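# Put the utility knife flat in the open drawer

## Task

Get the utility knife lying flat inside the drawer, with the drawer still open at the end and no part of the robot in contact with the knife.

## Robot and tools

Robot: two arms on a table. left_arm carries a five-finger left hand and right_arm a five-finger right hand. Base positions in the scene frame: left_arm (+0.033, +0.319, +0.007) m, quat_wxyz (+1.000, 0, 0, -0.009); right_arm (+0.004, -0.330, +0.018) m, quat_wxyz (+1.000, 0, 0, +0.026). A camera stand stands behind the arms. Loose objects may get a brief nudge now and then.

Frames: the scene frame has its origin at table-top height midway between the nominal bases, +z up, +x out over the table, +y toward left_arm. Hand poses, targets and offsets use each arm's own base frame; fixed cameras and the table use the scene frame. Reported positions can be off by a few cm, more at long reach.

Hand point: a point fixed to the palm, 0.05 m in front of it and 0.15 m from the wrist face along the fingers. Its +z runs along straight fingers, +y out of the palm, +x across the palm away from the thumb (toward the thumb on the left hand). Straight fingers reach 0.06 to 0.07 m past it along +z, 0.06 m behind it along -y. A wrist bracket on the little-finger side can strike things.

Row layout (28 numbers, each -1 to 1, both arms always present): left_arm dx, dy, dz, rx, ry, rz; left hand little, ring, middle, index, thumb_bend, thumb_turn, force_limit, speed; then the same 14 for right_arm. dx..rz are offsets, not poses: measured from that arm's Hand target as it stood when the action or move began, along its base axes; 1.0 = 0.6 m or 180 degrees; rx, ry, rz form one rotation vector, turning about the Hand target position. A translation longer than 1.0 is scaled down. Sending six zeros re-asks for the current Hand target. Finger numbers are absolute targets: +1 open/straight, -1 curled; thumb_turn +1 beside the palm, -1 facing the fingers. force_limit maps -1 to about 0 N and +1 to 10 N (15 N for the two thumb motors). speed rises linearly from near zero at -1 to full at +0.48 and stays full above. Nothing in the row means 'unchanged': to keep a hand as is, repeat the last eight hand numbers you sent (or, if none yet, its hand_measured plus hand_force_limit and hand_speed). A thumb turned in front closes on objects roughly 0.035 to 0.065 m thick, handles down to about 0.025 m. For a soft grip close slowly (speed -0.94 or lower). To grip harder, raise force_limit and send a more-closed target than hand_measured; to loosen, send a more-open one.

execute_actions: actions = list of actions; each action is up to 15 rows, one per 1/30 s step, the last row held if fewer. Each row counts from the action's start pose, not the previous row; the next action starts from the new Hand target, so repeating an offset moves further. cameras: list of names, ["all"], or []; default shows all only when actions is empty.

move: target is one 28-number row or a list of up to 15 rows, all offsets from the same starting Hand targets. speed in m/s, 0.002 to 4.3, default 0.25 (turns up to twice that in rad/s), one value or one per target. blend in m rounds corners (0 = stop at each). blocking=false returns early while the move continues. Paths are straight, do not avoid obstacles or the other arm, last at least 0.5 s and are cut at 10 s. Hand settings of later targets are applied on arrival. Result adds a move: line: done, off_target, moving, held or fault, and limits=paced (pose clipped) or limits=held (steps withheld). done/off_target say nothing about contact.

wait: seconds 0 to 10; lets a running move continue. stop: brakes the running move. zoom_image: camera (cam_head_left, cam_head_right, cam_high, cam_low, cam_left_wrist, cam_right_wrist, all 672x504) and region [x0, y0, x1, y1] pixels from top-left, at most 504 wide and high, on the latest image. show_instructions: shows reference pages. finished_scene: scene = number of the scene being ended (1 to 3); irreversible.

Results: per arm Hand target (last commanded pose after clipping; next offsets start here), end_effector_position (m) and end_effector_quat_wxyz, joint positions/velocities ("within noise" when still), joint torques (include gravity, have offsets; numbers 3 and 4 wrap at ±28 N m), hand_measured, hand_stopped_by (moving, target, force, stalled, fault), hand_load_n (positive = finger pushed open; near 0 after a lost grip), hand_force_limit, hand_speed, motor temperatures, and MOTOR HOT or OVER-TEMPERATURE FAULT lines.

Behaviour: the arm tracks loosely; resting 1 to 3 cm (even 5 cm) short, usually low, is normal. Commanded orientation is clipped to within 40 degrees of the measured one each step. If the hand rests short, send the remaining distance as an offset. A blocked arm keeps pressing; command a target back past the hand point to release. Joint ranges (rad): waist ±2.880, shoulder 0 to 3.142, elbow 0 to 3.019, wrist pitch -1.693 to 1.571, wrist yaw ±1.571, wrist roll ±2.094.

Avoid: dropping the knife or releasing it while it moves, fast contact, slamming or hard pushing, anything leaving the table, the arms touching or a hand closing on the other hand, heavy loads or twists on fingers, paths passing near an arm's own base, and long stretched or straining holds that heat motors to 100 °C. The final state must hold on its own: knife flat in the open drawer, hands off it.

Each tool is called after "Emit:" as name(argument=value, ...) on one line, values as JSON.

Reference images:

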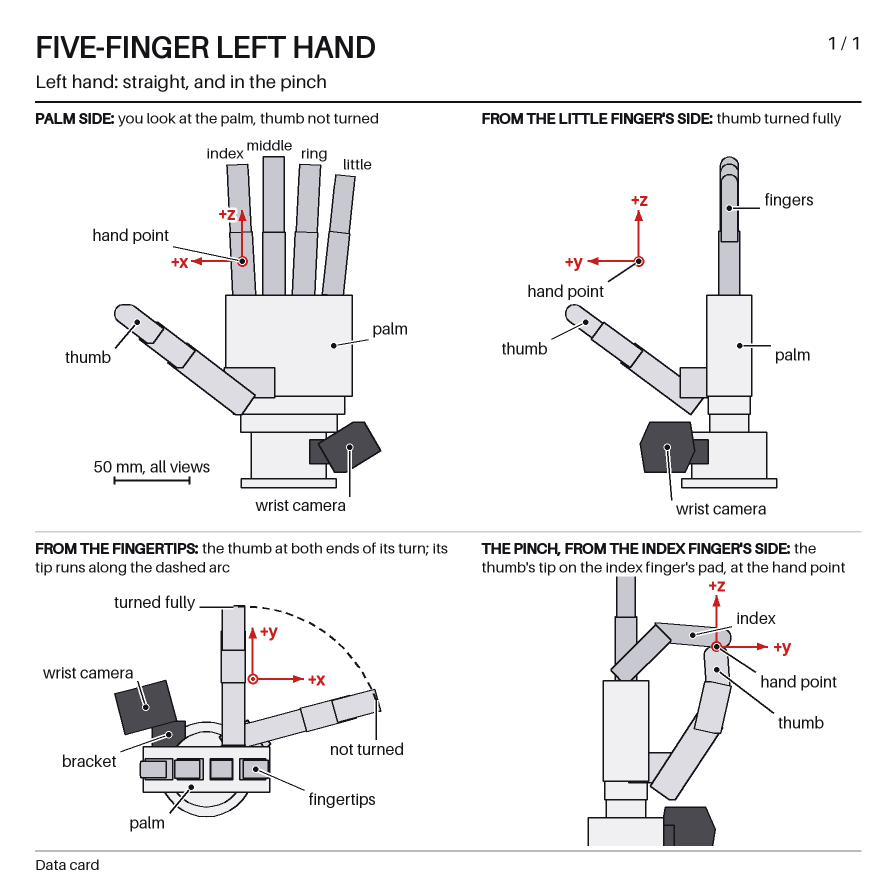

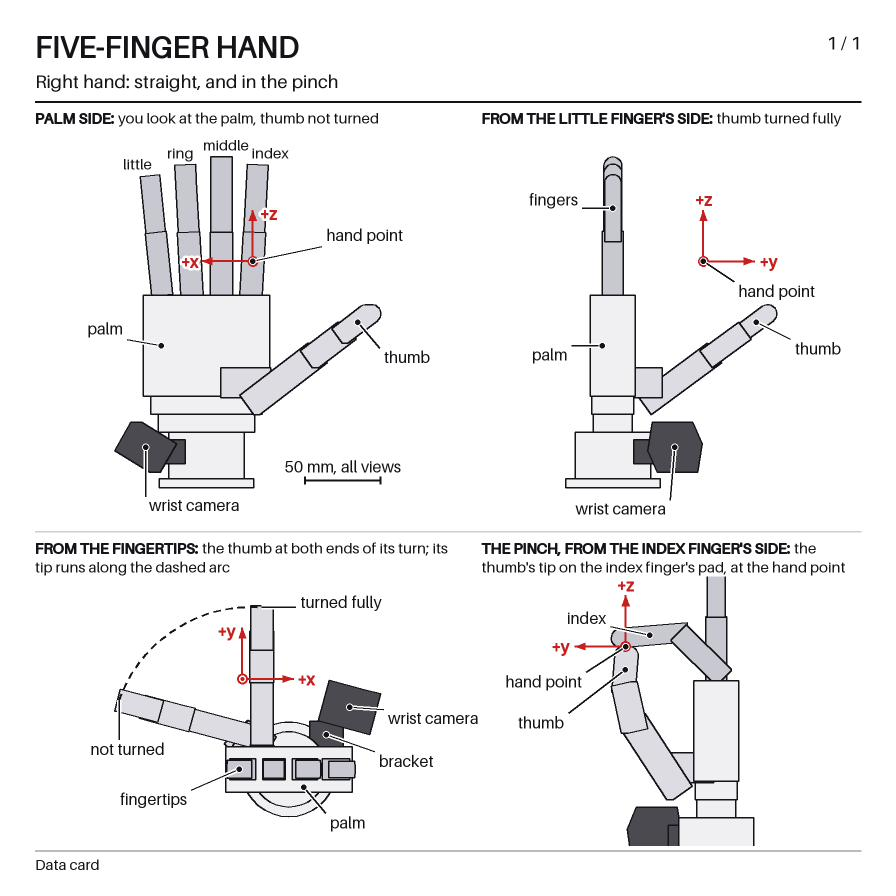

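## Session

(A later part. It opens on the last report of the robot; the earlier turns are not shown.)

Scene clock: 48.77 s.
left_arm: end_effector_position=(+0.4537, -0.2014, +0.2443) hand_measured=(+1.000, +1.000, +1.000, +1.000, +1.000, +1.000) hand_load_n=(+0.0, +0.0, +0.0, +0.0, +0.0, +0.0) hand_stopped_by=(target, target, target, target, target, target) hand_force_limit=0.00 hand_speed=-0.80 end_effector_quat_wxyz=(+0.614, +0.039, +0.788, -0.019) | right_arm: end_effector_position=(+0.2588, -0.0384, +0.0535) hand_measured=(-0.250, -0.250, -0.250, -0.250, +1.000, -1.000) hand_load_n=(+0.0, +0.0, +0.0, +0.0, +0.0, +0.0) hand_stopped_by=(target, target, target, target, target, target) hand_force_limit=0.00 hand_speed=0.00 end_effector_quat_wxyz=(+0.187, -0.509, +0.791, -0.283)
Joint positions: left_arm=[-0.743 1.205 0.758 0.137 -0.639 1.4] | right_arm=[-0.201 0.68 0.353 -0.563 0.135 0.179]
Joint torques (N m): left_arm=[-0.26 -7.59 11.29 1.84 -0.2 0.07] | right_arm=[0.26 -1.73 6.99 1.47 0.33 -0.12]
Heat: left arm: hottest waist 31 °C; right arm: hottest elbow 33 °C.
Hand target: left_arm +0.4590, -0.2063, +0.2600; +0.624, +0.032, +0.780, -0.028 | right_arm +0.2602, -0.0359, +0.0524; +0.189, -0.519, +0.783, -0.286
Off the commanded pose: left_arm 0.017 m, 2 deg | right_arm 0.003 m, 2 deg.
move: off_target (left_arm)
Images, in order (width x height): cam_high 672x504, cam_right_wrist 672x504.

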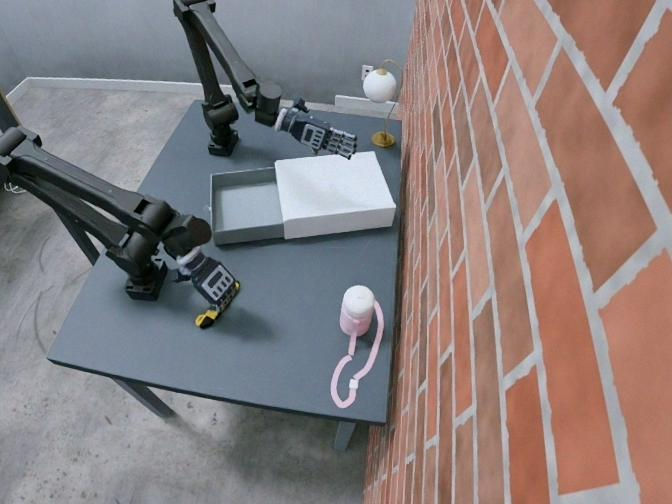

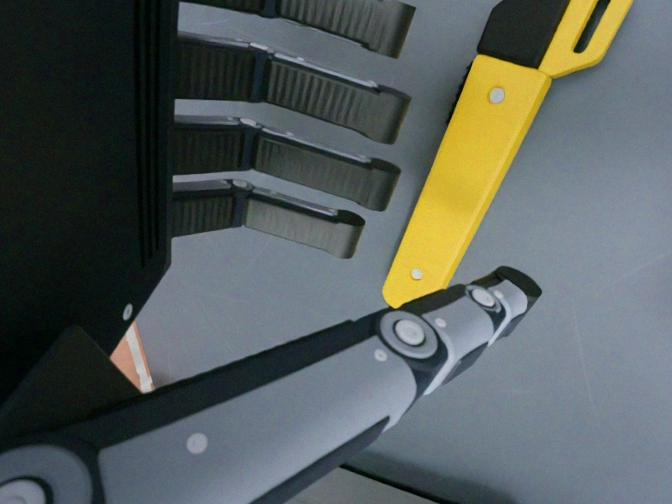

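Emit:
move(target=[[0,0,0,0,0,0,1,1,1,1,1,1,0,-0.8,0.006,-0.055,0,0,0,0,-0.25,-0.25,-0.25,-0.25,1,-1,0,0],[0,0,0,0,0,0,1,1,1,1,1,1,0,-0.8,0.006,-0.055,-0.055,0,0,0,-0.25,-0.25,-0.25,-0.25,1,-1,0,0]], speed=0.15, cameras=["cam_high","cam_right_wrist"])

Emit:
zoom_image(camera="cam_high", region=[150, 220, 300, 340])

Scene clock: 52.20 s.
left_arm: end_effector_position=(+0.4537, -0.2014, +0.2443) hand_measured=(+1.000, +1.000, +1.000, +1.000, +1.000, +1.000) hand_load_n=(+0.0, +0.0, +0.0, +0.0, +0.0, +0.0) hand_stopped_by=(target, target, target, target, target, target) hand_force_limit=0.00 hand_speed=-0.80 end_effector_quat_wxyz=(+0.614, +0.039, +0.788, -0.019) | right_arm: end_effector_position=(+0.2638, -0.0654, +0.0204) hand_measured=(-0.250, -0.250, -0.250, -0.250, +1.000, -1.000) hand_load_n=(+0.0, +0.0, +0.0, +0.0, +0.0, +0.0) hand_stopped_by=(target, target, target, target, target, target) hand_force_limit=0.00 hand_speed=0.00 end_effector_quat_wxyz=(+0.190, -0.517, +0.786, -0.282)
Joint positions: left_arm=[-0.743 1.205 0.758 0.137 -0.639 1.4] | right_arm=[-0.342 0.812 0.301 -0.367 0.035 0.053]
Joint torques (N m): left_arm=[-0.21 -7.65 11.29 1.83 -0.2 0.07] | right_arm=[-1.85 -2.55 6.45 1.4 -0.03 -0.14]
Heat: left arm: hottest elbow 32 °C; right arm: hottest elbow 33 °C.
Hand target: left_arm +0.4590, -0.2063, +0.2600; +0.624, +0.032, +0.780, -0.028 | right_arm +0.2637, -0.0688, +0.0193; +0.189, -0.519, +0.783, -0.286
Off the commanded pose: left_arm 0.017 m, 2 deg | right_arm 0.004 m, 1 deg.
move: off_target (left_arm)
Images, in order (width x height): cam_high 672x504, cam_right_wrist 672x504.

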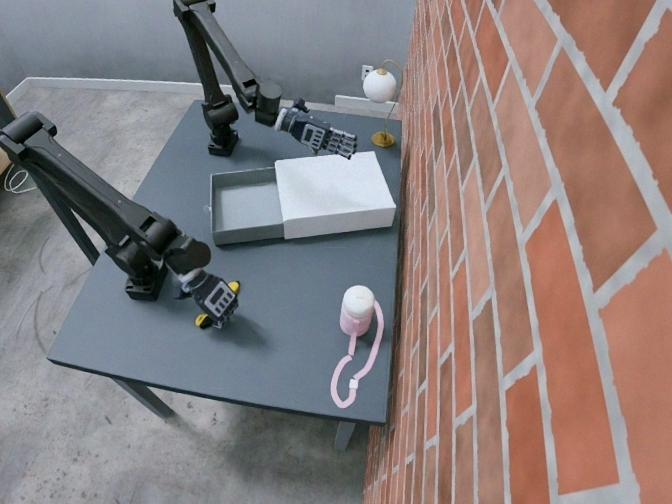

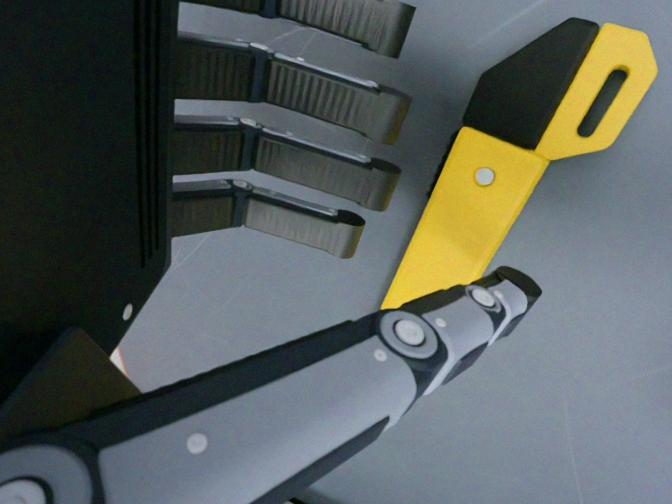

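Scaled by 3.360.

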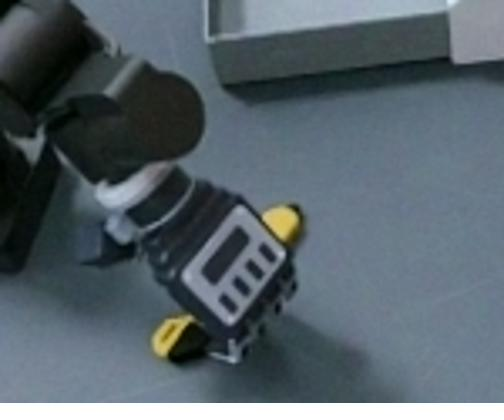

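Emit:
move(target=[[0,0,0,0,0,0,1,1,1,1,1,1,0,-0.8,0.01,-0.004,0,0,0,0,-0.25,-0.25,-0.25,-0.25,1,-1,0,0],[0,0,0,0,0,0,1,1,1,1,1,1,0,-0.8,0.01,-0.004,-0.034,0,0,0,-0.25,-0.25,-0.25,-0.25,1,-1,0,0]], speed=0.08, cameras=["cam_head_left","cam_right_wrist"])

Emit:
zoom_image(camera="cam_head_left", region=[520, 270, 672, 390])

Scene clock: 54.63 s.
left_arm: end_effector_position=(+0.4537, -0.2014, +0.2443) hand_measured=(+1.000, +1.000, +1.000, +1.000, +1.000, +1.000) hand_load_n=(+0.0, +0.0, +0.0, +0.0, +0.0, +0.0) hand_stopped_by=(target, target, target, target, target, target) hand_force_limit=0.00 hand_speed=-0.80 end_effector_quat_wxyz=(+0.614, +0.039, +0.788, -0.019) | right_arm: end_effector_position=(+0.2714, -0.0681, +0.0016) hand_measured=(-0.250, -0.250, -0.250, -0.250, +1.000, -1.000) hand_load_n=(+0.0, +0.0, +0.0, +0.0, +0.0, +0.0) hand_stopped_by=(target, target, target, target, target, target) hand_force_limit=0.00 hand_speed=0.00 end_effector_quat_wxyz=(+0.191, -0.517, +0.785, -0.283)
Joint positions: left_arm=[-0.743 1.205 0.758 0.137 -0.639 1.4] | right_arm=[-0.342 0.906 0.277 -0.245 0.034 0.052]
Joint torques (N m): left_arm=[-0.26 -7.59 11.3 1.84 -0.19 0.07] | right_arm=[-1.85 -3.14 5.86 1.48 -0.03 -0.14]
Heat: left arm: hottest elbow 32 °C; right arm: hottest elbow 33 °C.
Hand target: left_arm +0.4590, -0.2063, +0.2600; +0.624, +0.032, +0.780, -0.028 | right_arm +0.2697, -0.0713, -0.0011; +0.189, -0.519, +0.783, -0.286
Off the commanded pose: left_arm 0.017 m, 2 deg | right_arm 0.004 m, 0 deg.
move: off_target (left_arm)
Images, in order (width x height): cam_head_left 672x504, cam_right_wrist 672x504.

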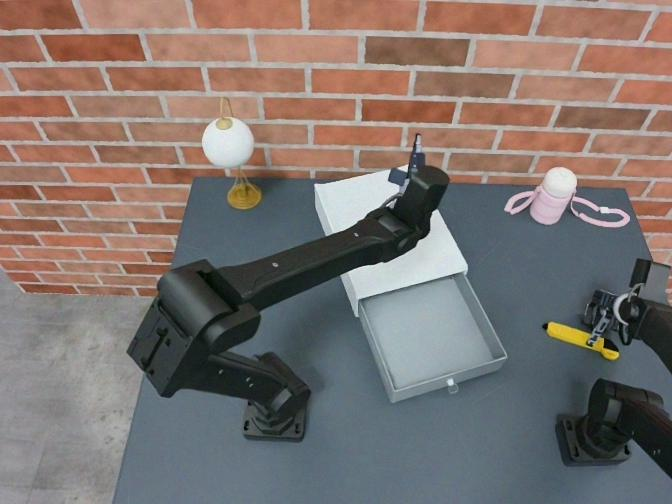

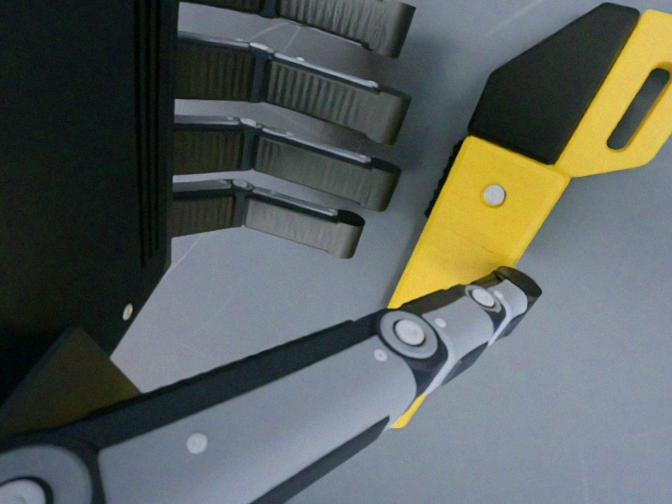

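Scaled by 3.316.

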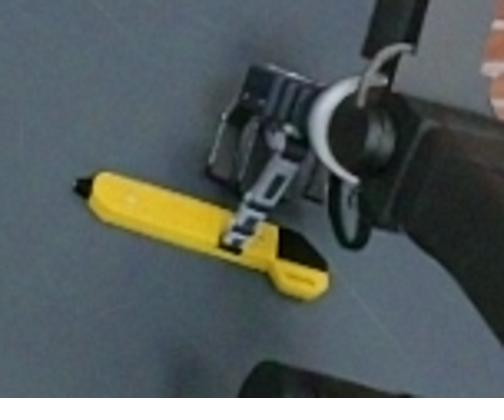

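Emit:
move(target=[[0,0,0,0,0,0,1,1,1,1,1,1,0,-0.8,0,0,0.06,0,0,0,-0.25,-0.25,-0.25,-0.25,1,-1,0,0],[0,0,0,0,0,0,1,1,1,1,1,1,0,-0.8,-0.0215,0.061,0.06,0,0,0,-0.25,-0.25,-0.25,-0.25,1,-1,0,0],[0,0,0,0,0,0,1,1,1,1,1,1,0,-0.8,-0.0215,0.061,0.02,0,0,0,-0.25,-0.25,-0.25,-0.25,1,-1,0,0]], speed=0.12, blend=[0.01,0.01,0], cameras=["cam_head_left","cam_head_right","cam_right_wrist"])

Emit:
zoom_image(camera="cam_head_left", region=[520, 290, 640, 380])

Emit:
zoom_image(camera="cam_head_right", region=[552, 300, 672, 390])

Scene clock: 58.17 s.
left_arm: end_effector_position=(+0.4537, -0.2014, +0.2443) hand_measured=(+1.000, +1.000, +1.000, +1.000, +1.000, +1.000) hand_load_n=(+0.0, +0.0, +0.0, +0.0, +0.0, +0.0) hand_stopped_by=(target, target, target, target, target, target) hand_force_limit=0.00 hand_speed=-0.80 end_effector_quat_wxyz=(+0.614, +0.039, +0.788, -0.019) | right_arm: end_effector_position=(+0.2563, -0.0378, +0.0138) hand_measured=(-0.250, -0.250, -0.250, -0.250, +1.000, -1.000) hand_load_n=(+0.0, +0.0, +0.0, +0.0, +0.0, +0.0) hand_stopped_by=(target, target, target, target, target, target) hand_force_limit=0.00 hand_speed=0.00 end_effector_quat_wxyz=(+0.186, -0.521, +0.782, -0.287)
Joint positions: left_arm=[-0.743 1.205 0.758 0.137 -0.639 1.4] | right_arm=[-0.194 0.754 0.262 -0.392 0.136 0.151]
Joint torques (N m): left_arm=[-0.26 -7.65 11.3 1.84 -0.2 0.07] | right_arm=[-0.21 -1.79 6.27 1.46 0.33 0.13]
Heat: left arm: hottest elbow 32 °C; right arm: hottest elbow 33 °C.
Hand target: left_arm +0.4590, -0.2063, +0.2600; +0.624, +0.032, +0.780, -0.028 | right_arm +0.2569, -0.0347, +0.0110; +0.189, -0.519, +0.783, -0.286
Off the commanded pose: left_arm 0.017 m, 2 deg | right_arm 0.004 m, 0 deg.
move: off_target (left_arm)
Images, in order (width x height): cam_head_left 672x504, cam_head_right 672x504, cam_right_wrist 672x504.

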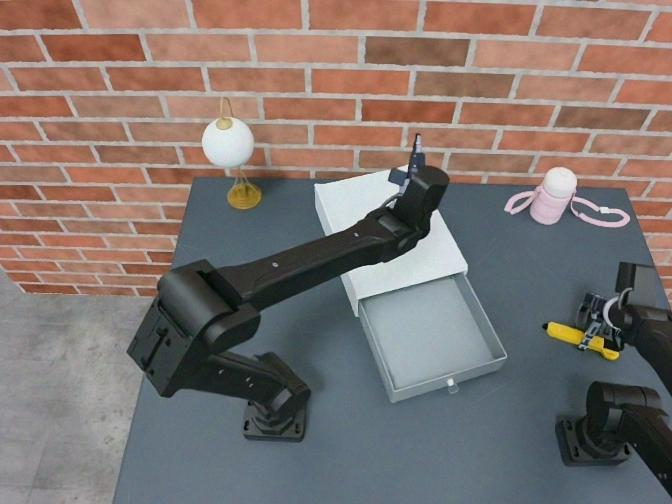

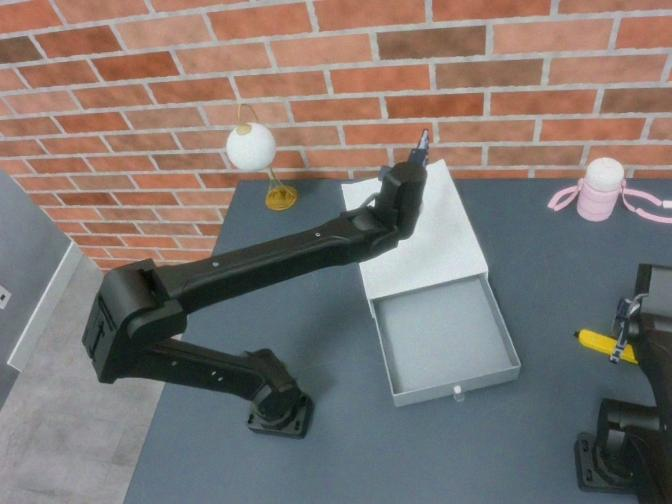

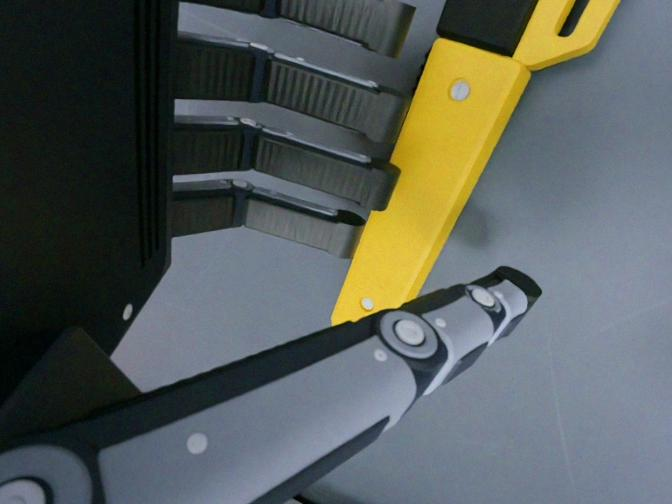

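Scaled by 4.200.

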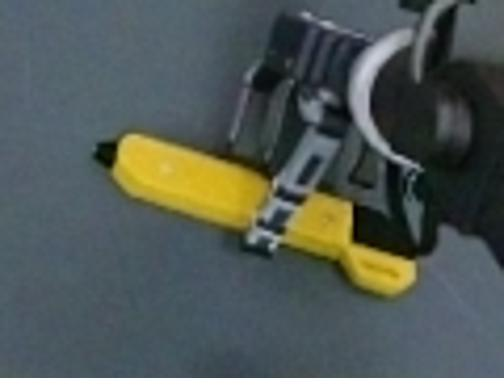

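Scaled by 4.200.

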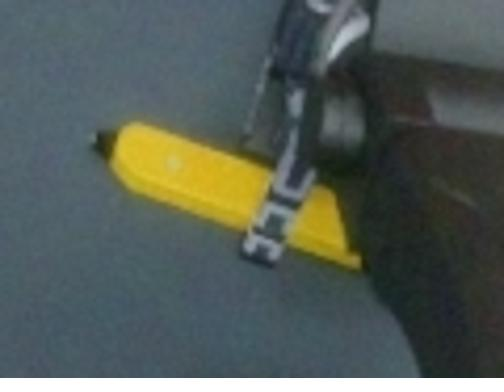

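Emit:
execute_actions(actions=[])

Emit:
zoom_image(camera="cam_high", region=[180, 260, 260, 340])

Emit:
zoom_image(camera="cam_right_wrist", region=[300, 0, 672, 340])

Scene clock: 62.70 s.
left_arm: end_effector_position=(+0.4537, -0.2014, +0.2443) hand_measured=(+1.000, +1.000, +1.000, +1.000, +1.000, +1.000) hand_load_n=(+0.0, +0.0, +0.0, +0.0, +0.0, +0.0) hand_stopped_by=(target, target, target, target, target, target) hand_force_limit=0.00 hand_speed=-0.80 end_effector_quat_wxyz=(+0.614, +0.039, +0.788, -0.019) | right_arm: end_effector_position=(+0.2563, -0.0378, +0.0138) hand_measured=(-0.250, -0.250, -0.250, -0.250, +1.000, -1.000) hand_load_n=(+0.0, +0.0, +0.0, +0.0, +0.0, +0.0) hand_stopped_by=(target, target, target, target, target, target) hand_force_limit=0.00 hand_speed=0.00 end_effector_quat_wxyz=(+0.186, -0.521, +0.782, -0.287)
Joint positions: left_arm=[-0.743 1.205 0.758 0.137 -0.639 1.4] | right_arm=[-0.194 0.754 0.262 -0.392 0.136 0.152]
Joint velocities: within noise
Joint torques (N m): left_arm=[-0.26 -7.59 11.3 1.84 -0.2 0.07] | right_arm=[-0.32 -1.79 6.27 1.44 0.33 0.12]
Motor temperatures (°C): left_arm=[31 27 32 27 28 29] | right_arm=[31 26 33 27 28 28]
Heat: left arm: hottest elbow 32 °C; right arm: hottest elbow 33 °C.
Hand target: left_arm +0.4590, -0.2063, +0.2600; +0.624, +0.032, +0.780, -0.028 | right_arm +0.2569, -0.0347, +0.0110; +0.189, -0.519, +0.783, -0.286
Off the commanded pose: left_arm 0.017 m, 2 deg | right_arm 0.004 m, 0 deg.

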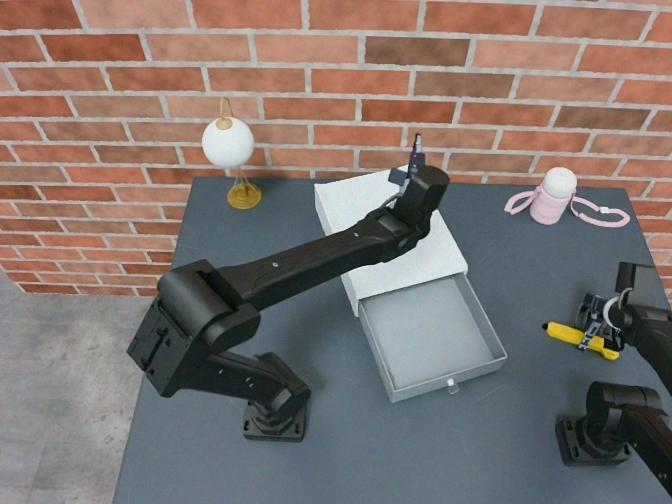

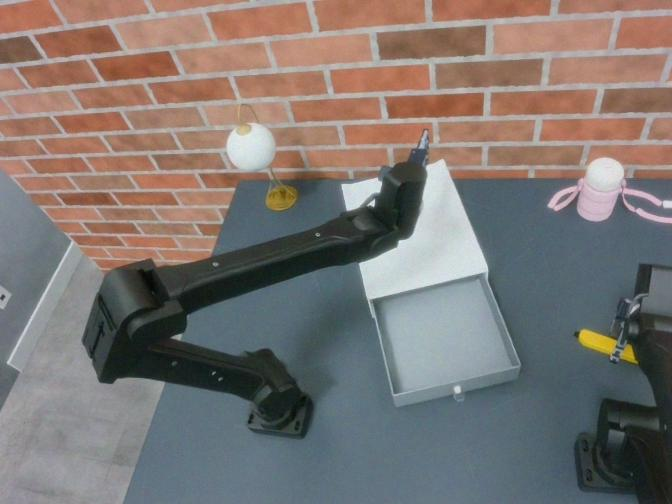

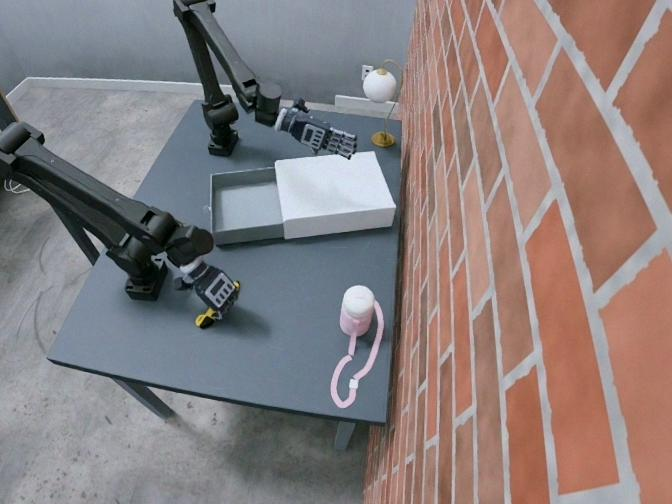

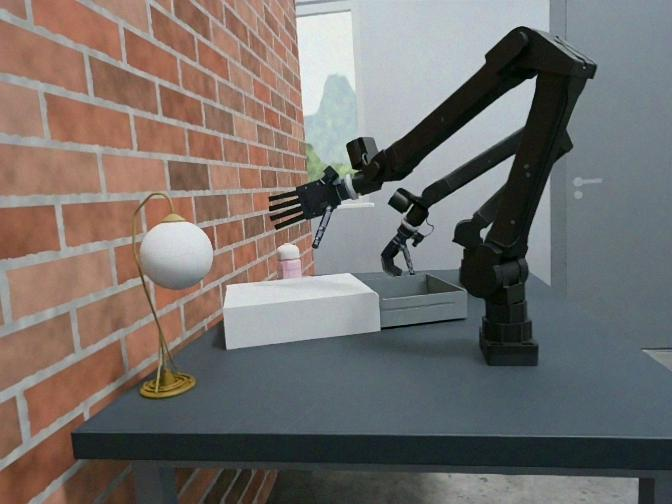

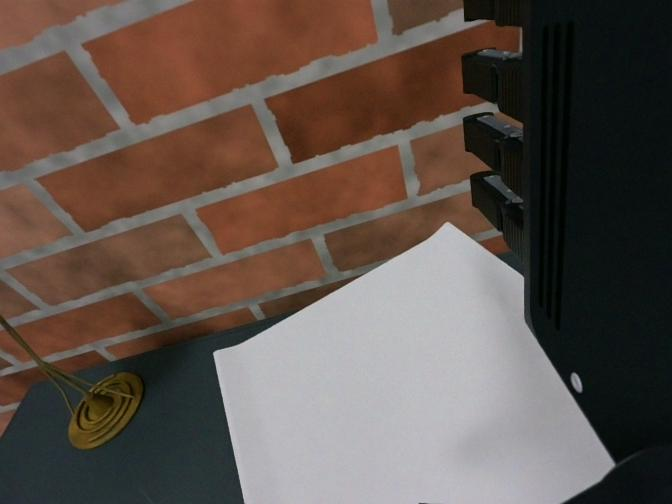

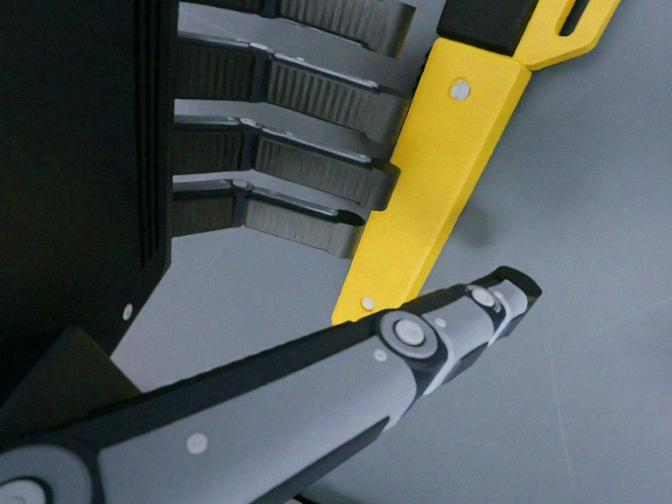

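Scaled by 6.300.

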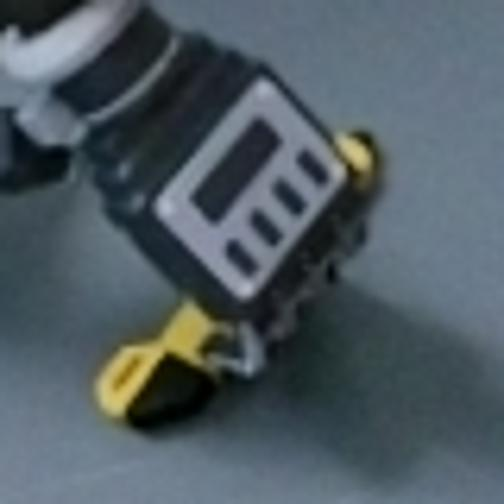

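Scaled by 1.355.

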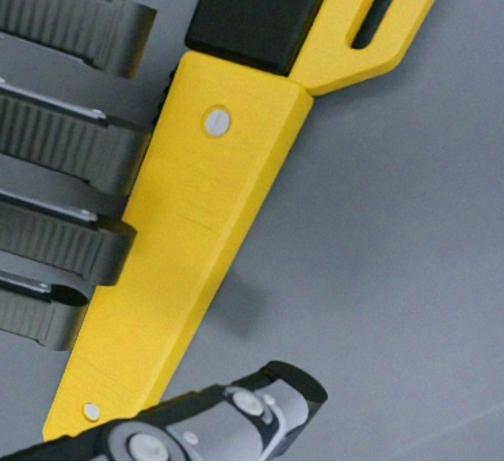

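Emit:
move(target=[[0,0,0,0,0,0,1,1,1,1,1,1,0,-0.8,0.004,-0.002,0.0,0,0,0,-0.05,-0.05,-0.05,-0.05,1,-1,0,0],[0,0,0,0,0,0,1,1,1,1,1,1,0,-0.8,0.004,-0.002,-0.016,0,0,0,-0.05,-0.05,-0.05,-0.05,1,-1,0,0]], speed=0.06, cameras=["cam_head_left","cam_right_wrist"])

Emit:
zoom_image(camera="cam_head_left", region=[520, 290, 640, 380])

Scene clock: 65.13 s.
left_arm: end_effector_position=(+0.4537, -0.2014, +0.2443) hand_measured=(+1.000, +1.000, +1.000, +1.000, +1.000, +1.000) hand_load_n=(-0.5, +0.0, +0.0, +0.0, +0.0, +0.0) hand_stopped_by=(target, target, target, target, target, target) hand_force_limit=0.00 hand_speed=-0.80 end_effector_quat_wxyz=(+0.614, +0.039, +0.788, -0.019) | right_arm: end_effector_position=(+0.2596, -0.0385, +0.0049) hand_measured=(-0.050, -0.050, -0.050, -0.050, +1.000, -1.000) hand_load_n=(+0.0, +0.0, +0.0, +0.0, +0.0, +0.0) hand_stopped_by=(target, target, target, target, target, target) hand_force_limit=0.00 hand_speed=0.00 end_effector_quat_wxyz=(+0.187, -0.521, +0.782, -0.288)
Joint positions: left_arm=[-0.743 1.205 0.758 0.137 -0.639 1.4] | right_arm=[-0.194 0.797 0.248 -0.332 0.136 0.152]
Joint torques (N m): left_arm=[-0.32 -7.59 11.29 1.84 -0.2 0.07] | right_arm=[-0.5 -2.02 6.02 1.51 0.22 0.11]
Heat: left arm: hottest elbow 33 °C; right arm: hottest elbow 33 °C.
Hand target: left_arm +0.4590, -0.2063, +0.2600; +0.624, +0.032, +0.780, -0.028 | right_arm +0.2592, -0.0359, +0.0013; +0.189, -0.519, +0.783, -0.286
Off the commanded pose: left_arm 0.017 m, 2 deg | right_arm 0.004 m, 0 deg.
move: off_target (left_arm)
Images, in order (width x height): cam_head_left 672x504, cam_right_wrist 672x504.

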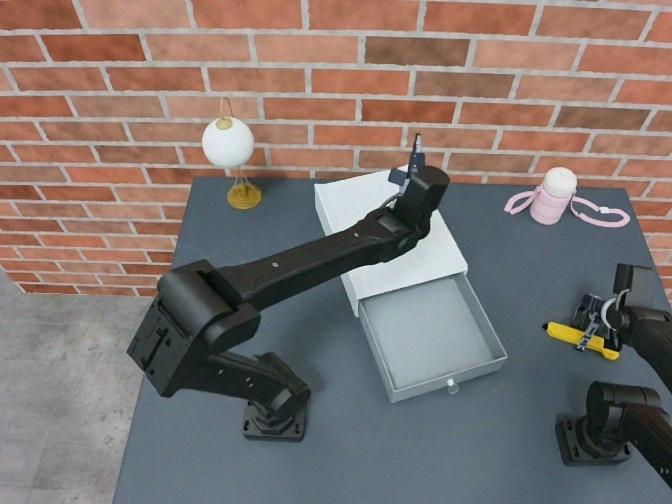

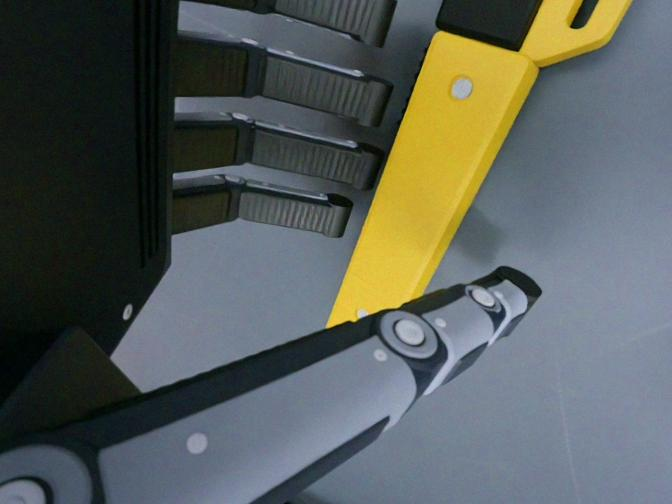

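Scaled by 4.200.

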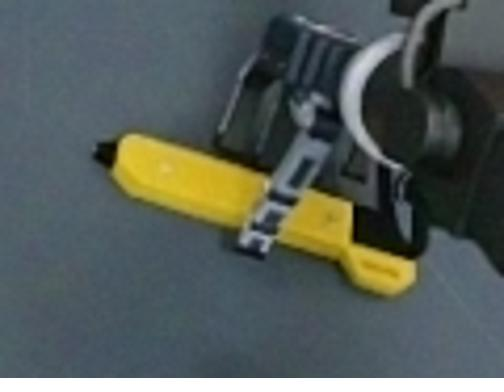

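Emit:
move(target=[[0,0,0,0,0,0,1,1,1,1,1,1,0,-0.8,0,0,0,0,0,0,-0.15,-0.15,-0.15,-0.15,1,-1,-0.5,-0.5],[0,0,0,0,0,0,1,1,1,1,1,1,0,-0.8,0,0,-0.008,0,0,0,-0.25,-0.25,-0.25,-0.25,1,-1,-0.5,-0.5],[0,0,0,0,0,0,1,1,1,1,1,1,0,-0.8,0,0,-0.015,0,0,0,-0.35,-0.35,-0.35,-0.35,1,-1,-0.5,-0.5],[0,0,0,0,0,0,1,1,1,1,1,1,0,-0.8,0,0,-0.022,0,0,0,-0.37,-0.37,-0.37,-0.37,1,-1,-0.5,-0.5]], speed=0.06, cameras=["cam_head_left","cam_right_wrist"])

Emit:
zoom_image(camera="cam_head_left", region=[520, 290, 640, 380])

Scene clock: 72.10 s.
left_arm: end_effector_position=(+0.4537, -0.2014, +0.2443) hand_measured=(+1.000, +1.000, +1.000, +1.000, +1.000, +1.000) hand_load_n=(+0.0, +0.0, +0.0, +0.0, +0.0, +0.0) hand_stopped_by=(target, target, target, target, target, target) hand_force_limit=0.00 hand_speed=-0.80 end_effector_quat_wxyz=(+0.614, +0.039, +0.788, -0.019) | right_arm: end_effector_position=(+0.2608, -0.0387, -0.0074) hand_measured=(-0.370, -0.370, -0.370, -0.370, +1.000, -1.000) hand_load_n=(+0.0, +0.0, +0.0, +0.0, +0.0, +0.0) hand_stopped_by=(target, target, target, target, target, target) hand_force_limit=-0.50 hand_speed=-0.50 end_effector_quat_wxyz=(+0.188, -0.520, +0.781, -0.289)
Joint positions: left_arm=[-0.743 1.205 0.758 0.137 -0.639 1.4] | right_arm=[-0.194 0.844 0.224 -0.258 0.136 0.152]
Joint torques (N m): left_arm=[-0.26 -7.59 11.3 1.84 -0.2 0.07] | right_arm=[-0.5 -1.9 5.64 1.43 0.23 0.1]
Heat: left arm: hottest elbow 33 °C; right arm: hottest elbow 33 °C.
Hand target: left_arm +0.4590, -0.2063, +0.2600; +0.624, +0.032, +0.780, -0.028 | right_arm +0.2592, -0.0359, -0.0118; +0.189, -0.519, +0.783, -0.286
Off the commanded pose: left_arm 0.017 m, 2 deg | right_arm 0.006 m, 0 deg.
move: off_target (left_arm)
Images, in order (width x height): cam_head_left 672x504, cam_right_wrist 672x504.

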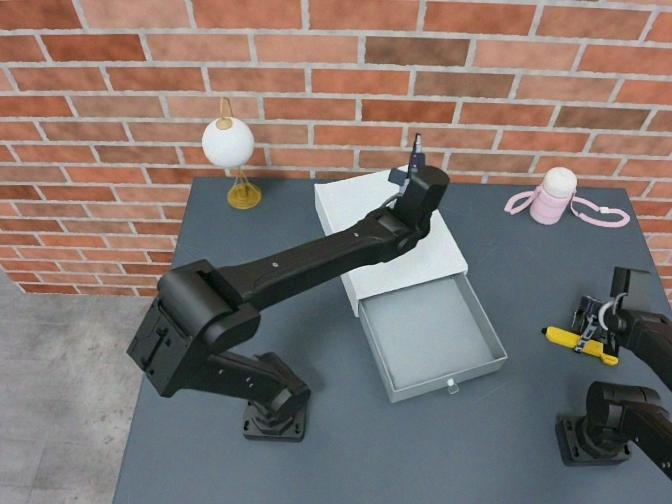

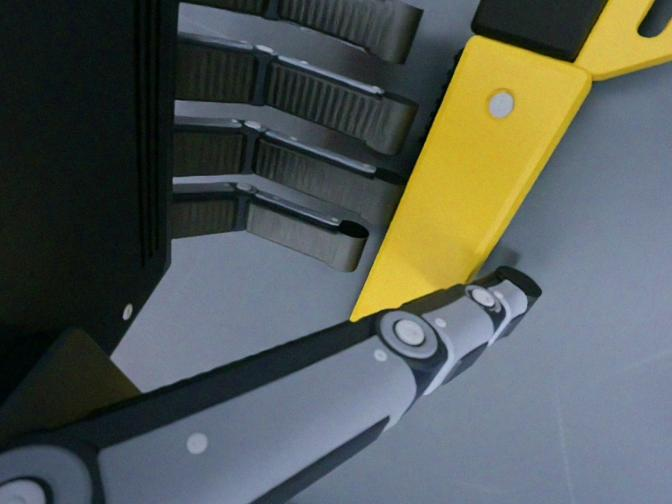

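Scaled by 4.200.

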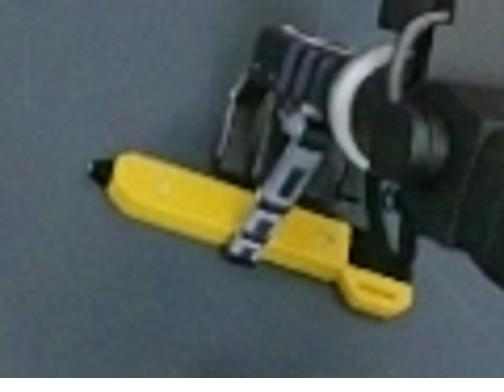

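Emit:
move(target=[0,0,0,0,0,0,1,1,1,1,1,1,0,-0.8,0,0,0,0,0,0,-0.75,-0.75,-0.75,-0.75,0.1,-1,-0.1,-0.85], speed=0.06, cameras=["cam_head_left","cam_right_wrist"])

Emit:
zoom_image(camera="cam_head_left", region=[520, 290, 640, 380])

Scene clock: 75.07 s.
left_arm: end_effector_position=(+0.4537, -0.2014, +0.2443) hand_measured=(+1.000, +1.000, +1.000, +1.000, +1.000, +1.000) hand_load_n=(+0.0, +0.0, +0.0, +0.0, +0.0, +0.0) hand_stopped_by=(target, target, target, target, target, target) hand_force_limit=0.00 hand_speed=-0.80 end_effector_quat_wxyz=(+0.614, +0.039, +0.788, -0.019) | right_arm: end_effector_position=(+0.2609, -0.0387, -0.0074) hand_measured=(-0.750, -0.750, -0.750, -0.750, +0.510, -1.000) hand_load_n=(+0.0, +0.0, +0.0, +0.0, +7.0, +1.0) hand_stopped_by=(target, target, target, target, force, target) hand_force_limit=-0.10 hand_speed=-0.85 end_effector_quat_wxyz=(+0.188, -0.520, +0.781, -0.289)
Joint positions: left_arm=[-0.743 1.205 0.758 0.137 -0.639 1.4] | right_arm=[-0.194 0.845 0.224 -0.258 0.136 0.152]
Joint torques (N m): left_arm=[-0.21 -7.59 11.3 1.85 -0.19 0.07] | right_arm=[-0.56 -1.96 5.67 1.46 0.23 0.1]
Heat: left arm: hottest elbow 33 °C; right arm: hottest elbow 33 °C.
Hand target: left_arm +0.4590, -0.2063, +0.2600; +0.624, +0.032, +0.780, -0.028 | right_arm +0.2592, -0.0359, -0.0118; +0.189, -0.519, +0.783, -0.286
Off the commanded pose: left_arm 0.017 m, 2 deg | right_arm 0.005 m, 0 deg.
move: off_target (left_arm)
Images, in order (width x height): cam_head_left 672x504, cam_right_wrist 672x504.

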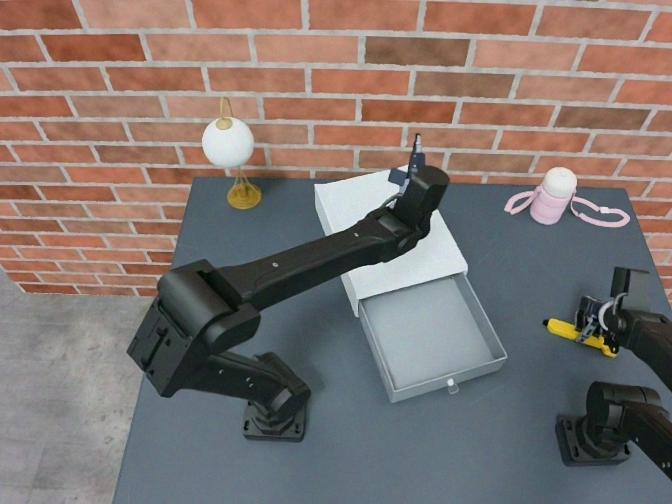

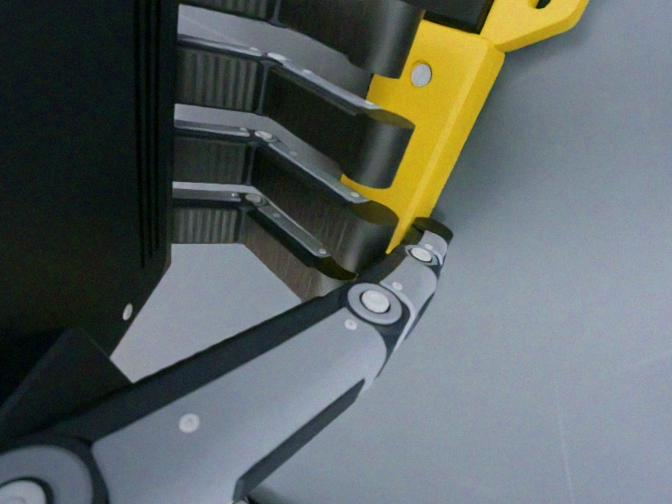

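Scaled by 4.200.

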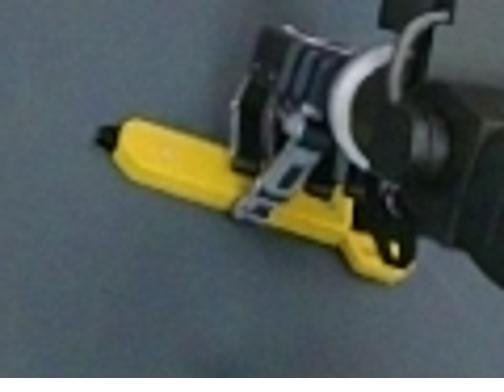

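Emit:
move(target=[[0,0,0,0,0,0,1,1,1,1,1,1,0,-0.8,0,0,0,0,0,0,-0.75,-0.75,-0.75,-0.75,1,-1,-0.5,-0.3],[0,0,0,0,0,0,1,1,1,1,1,1,0,-0.8,0.0,0,0.07,0,0,0,-0.05,-0.05,-0.05,-0.05,1,-1,-0.5,-0.3],[0,0,0,0,0,0,1,1,1,1,1,1,0,-0.8,0.014,-0.006,0.07,0,0,0,-0.05,-0.05,-0.05,-0.05,1,-1,-0.5,-0.3],[0,0,0,0,0,0,1,1,1,1,1,1,0,-0.8,0.014,-0.006,0.022,0,0,0,-0.05,-0.05,-0.05,-0.05,1,-1,-0.5,-0.3]], speed=0.1, cameras=["cam_head_left","cam_right_wrist"])

Emit:
zoom_image(camera="cam_head_left", region=[520, 290, 640, 380])

Scene clock: 80.30 s.
left_arm: end_effector_position=(+0.4537, -0.2014, +0.2443) hand_measured=(+1.000, +1.000, +1.000, +1.000, +1.000, +1.000) hand_load_n=(+0.0, +0.0, +0.0, +0.0, +0.0, +0.0) hand_stopped_by=(target, target, target, target, target, target) hand_force_limit=0.00 hand_speed=-0.80 end_effector_quat_wxyz=(+0.614, +0.039, +0.788, -0.019) | right_arm: end_effector_position=(+0.2687, -0.0397, +0.0049) hand_measured=(-0.050, -0.050, -0.050, -0.050, +1.000, -1.000) hand_load_n=(+0.0, +0.0, +0.0, +0.0, +0.0, +0.0) hand_stopped_by=(target, target, target, target, target, target) hand_force_limit=-0.50 hand_speed=-0.30 end_effector_quat_wxyz=(+0.188, -0.521, +0.782, -0.287)
Joint positions: left_arm=[-0.743 1.205 0.758 0.137 -0.639 1.4] | right_arm=[-0.194 0.845 0.265 -0.301 0.134 0.152]
Joint torques (N m): left_arm=[-0.21 -7.65 11.29 1.84 -0.2 0.07] | right_arm=[-1.03 -2.55 5.86 1.47 0.08 0.03]
Heat: left arm: hottest elbow 33 °C; right arm: hottest elbow 33 °C.
Hand target: left_arm +0.4590, -0.2063, +0.2600; +0.624, +0.032, +0.780, -0.028 | right_arm +0.2675, -0.0395, +0.0013; +0.189, -0.519, +0.783, -0.286
Off the commanded pose: left_arm 0.017 m, 2 deg | right_arm 0.004 m, 0 deg.
move: off_target (left_arm); target 2's new numbers were sent with right_arm's hand 0.028 m and 3 deg from that target
Images, in order (width x height): cam_head_left 672x504, cam_right_wrist 672x504.

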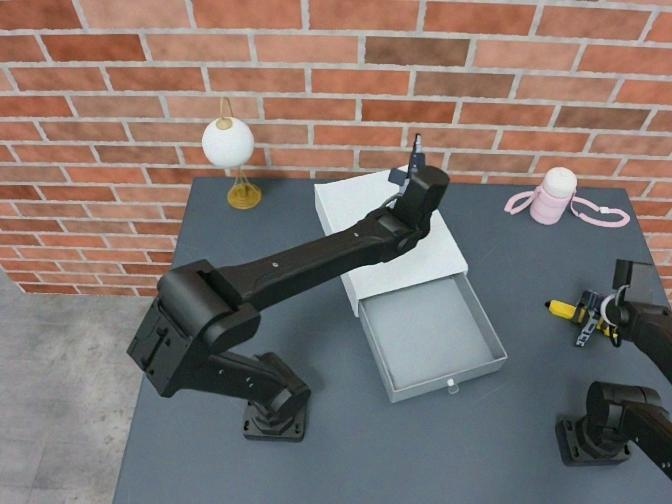

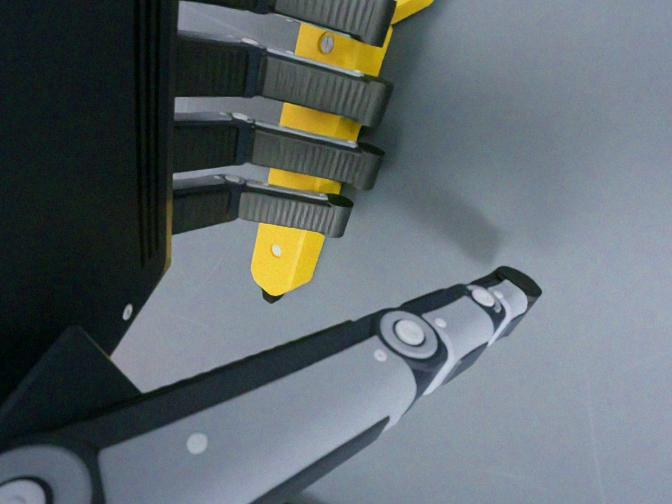

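Scaled by 4.200.

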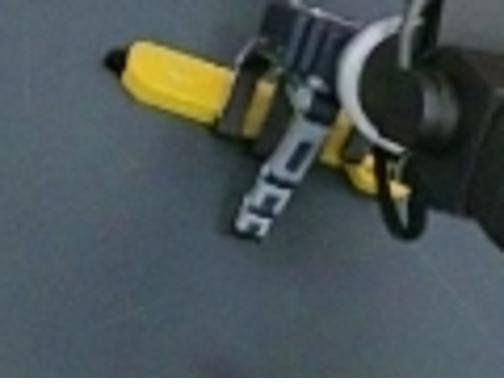

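Emit:
move(target=[[0,0,0,0,0,0,1,1,1,1,1,1,0,-0.8,0,0,0.1,0,0,0,-0.05,-0.05,-0.05,-0.05,1,-1,-0.5,-0.3],[0,0,0,0,0,0,1,1,1,1,1,1,0,-0.8,0.062,-0.002,0.09,-0.0217,-0.0512,0,-0.1,-0.1,-0.1,-0.1,1,-1,-0.5,-0.5],[0,0,0,0,0,0,1,1,1,1,1,1,0,-0.8,0.062,-0.002,0.04,-0.0217,-0.0512,0,-0.1,-0.1,-0.1,-0.1,1,-1,-0.5,-0.5]], speed=0.12, blend=[0.01,0.0,0], cameras=["cam_head_left","cam_right_wrist"])

Emit:
zoom_image(camera="cam_head_left", region=[520, 270, 640, 360])

Scene clock: 98.27 s.
left_arm: end_effector_position=(+0.4537, -0.2014, +0.2443) hand_measured=(+1.000, +1.000, +1.000, +1.000, +1.000, +1.000) hand_load_n=(+0.0, +0.0, +0.0, +0.0, +0.0, +0.0) hand_stopped_by=(target, target, target, target, target, target) hand_force_limit=0.00 hand_speed=-0.80 end_effector_quat_wxyz=(+0.614, +0.039, +0.788, -0.019) | right_arm: end_effector_position=(+0.3041, -0.0454, +0.0276) hand_measured=(-0.100, -0.100, -0.100, -0.100, +1.000, -1.000) hand_load_n=(+0.0, +0.0, +0.0, +0.0, +0.0, +0.0) hand_stopped_by=(target, target, target, target, target, target) hand_force_limit=-0.50 hand_speed=-0.50 end_effector_quat_wxyz=(+0.229, -0.502, +0.755, -0.355)
Joint positions: left_arm=[-0.743 1.205 0.758 0.137 -0.639 1.4] | right_arm=[-0.148 0.837 0.256 -0.136 0.201 0.159]
Joint torques (N m): left_arm=[-0.26 -7.59 11.29 1.84 -0.19 0.07] | right_arm=[0.03 -2.78 6.13 1.73 0.34 0.12]
Heat: left arm: hottest elbow 34 °C; right arm: hottest elbow 32 °C.
Hand target: left_arm +0.4590, -0.2063, +0.2600; +0.624, +0.032, +0.780, -0.028 | right_arm +0.3049, -0.0407, +0.0254; +0.234, -0.500, +0.755, -0.353
Off the commanded pose: left_arm 0.017 m, 2 deg | right_arm 0.005 m, 1 deg.
move: off_target (left_arm)
Images, in order (width x height): cam_head_left 672x504, cam_right_wrist 672x504.

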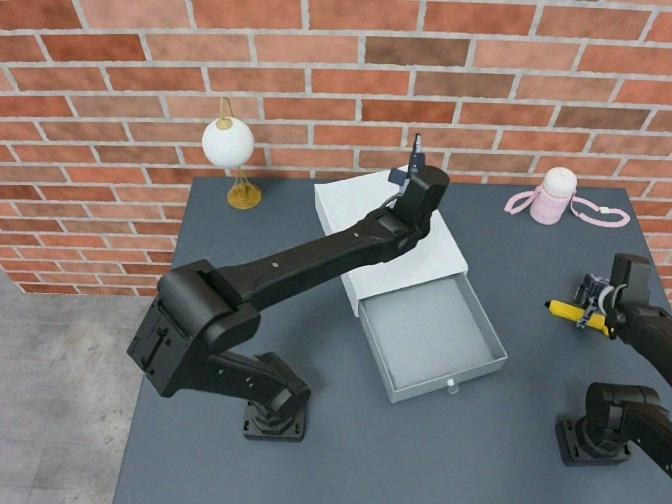

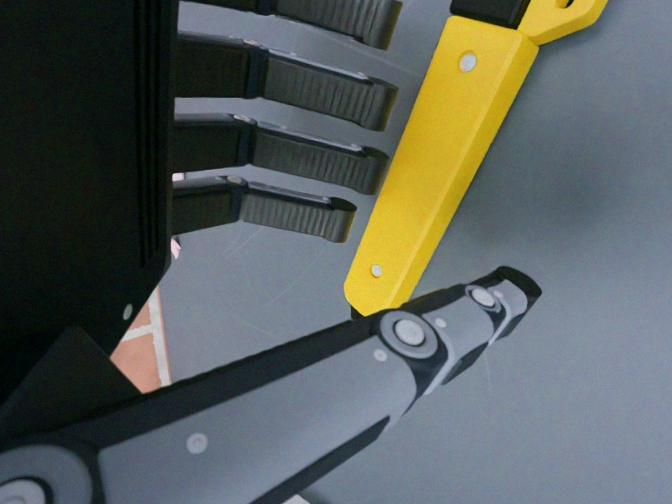

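Scaled by 4.200.

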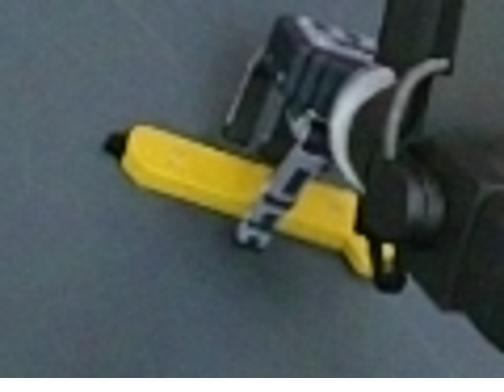

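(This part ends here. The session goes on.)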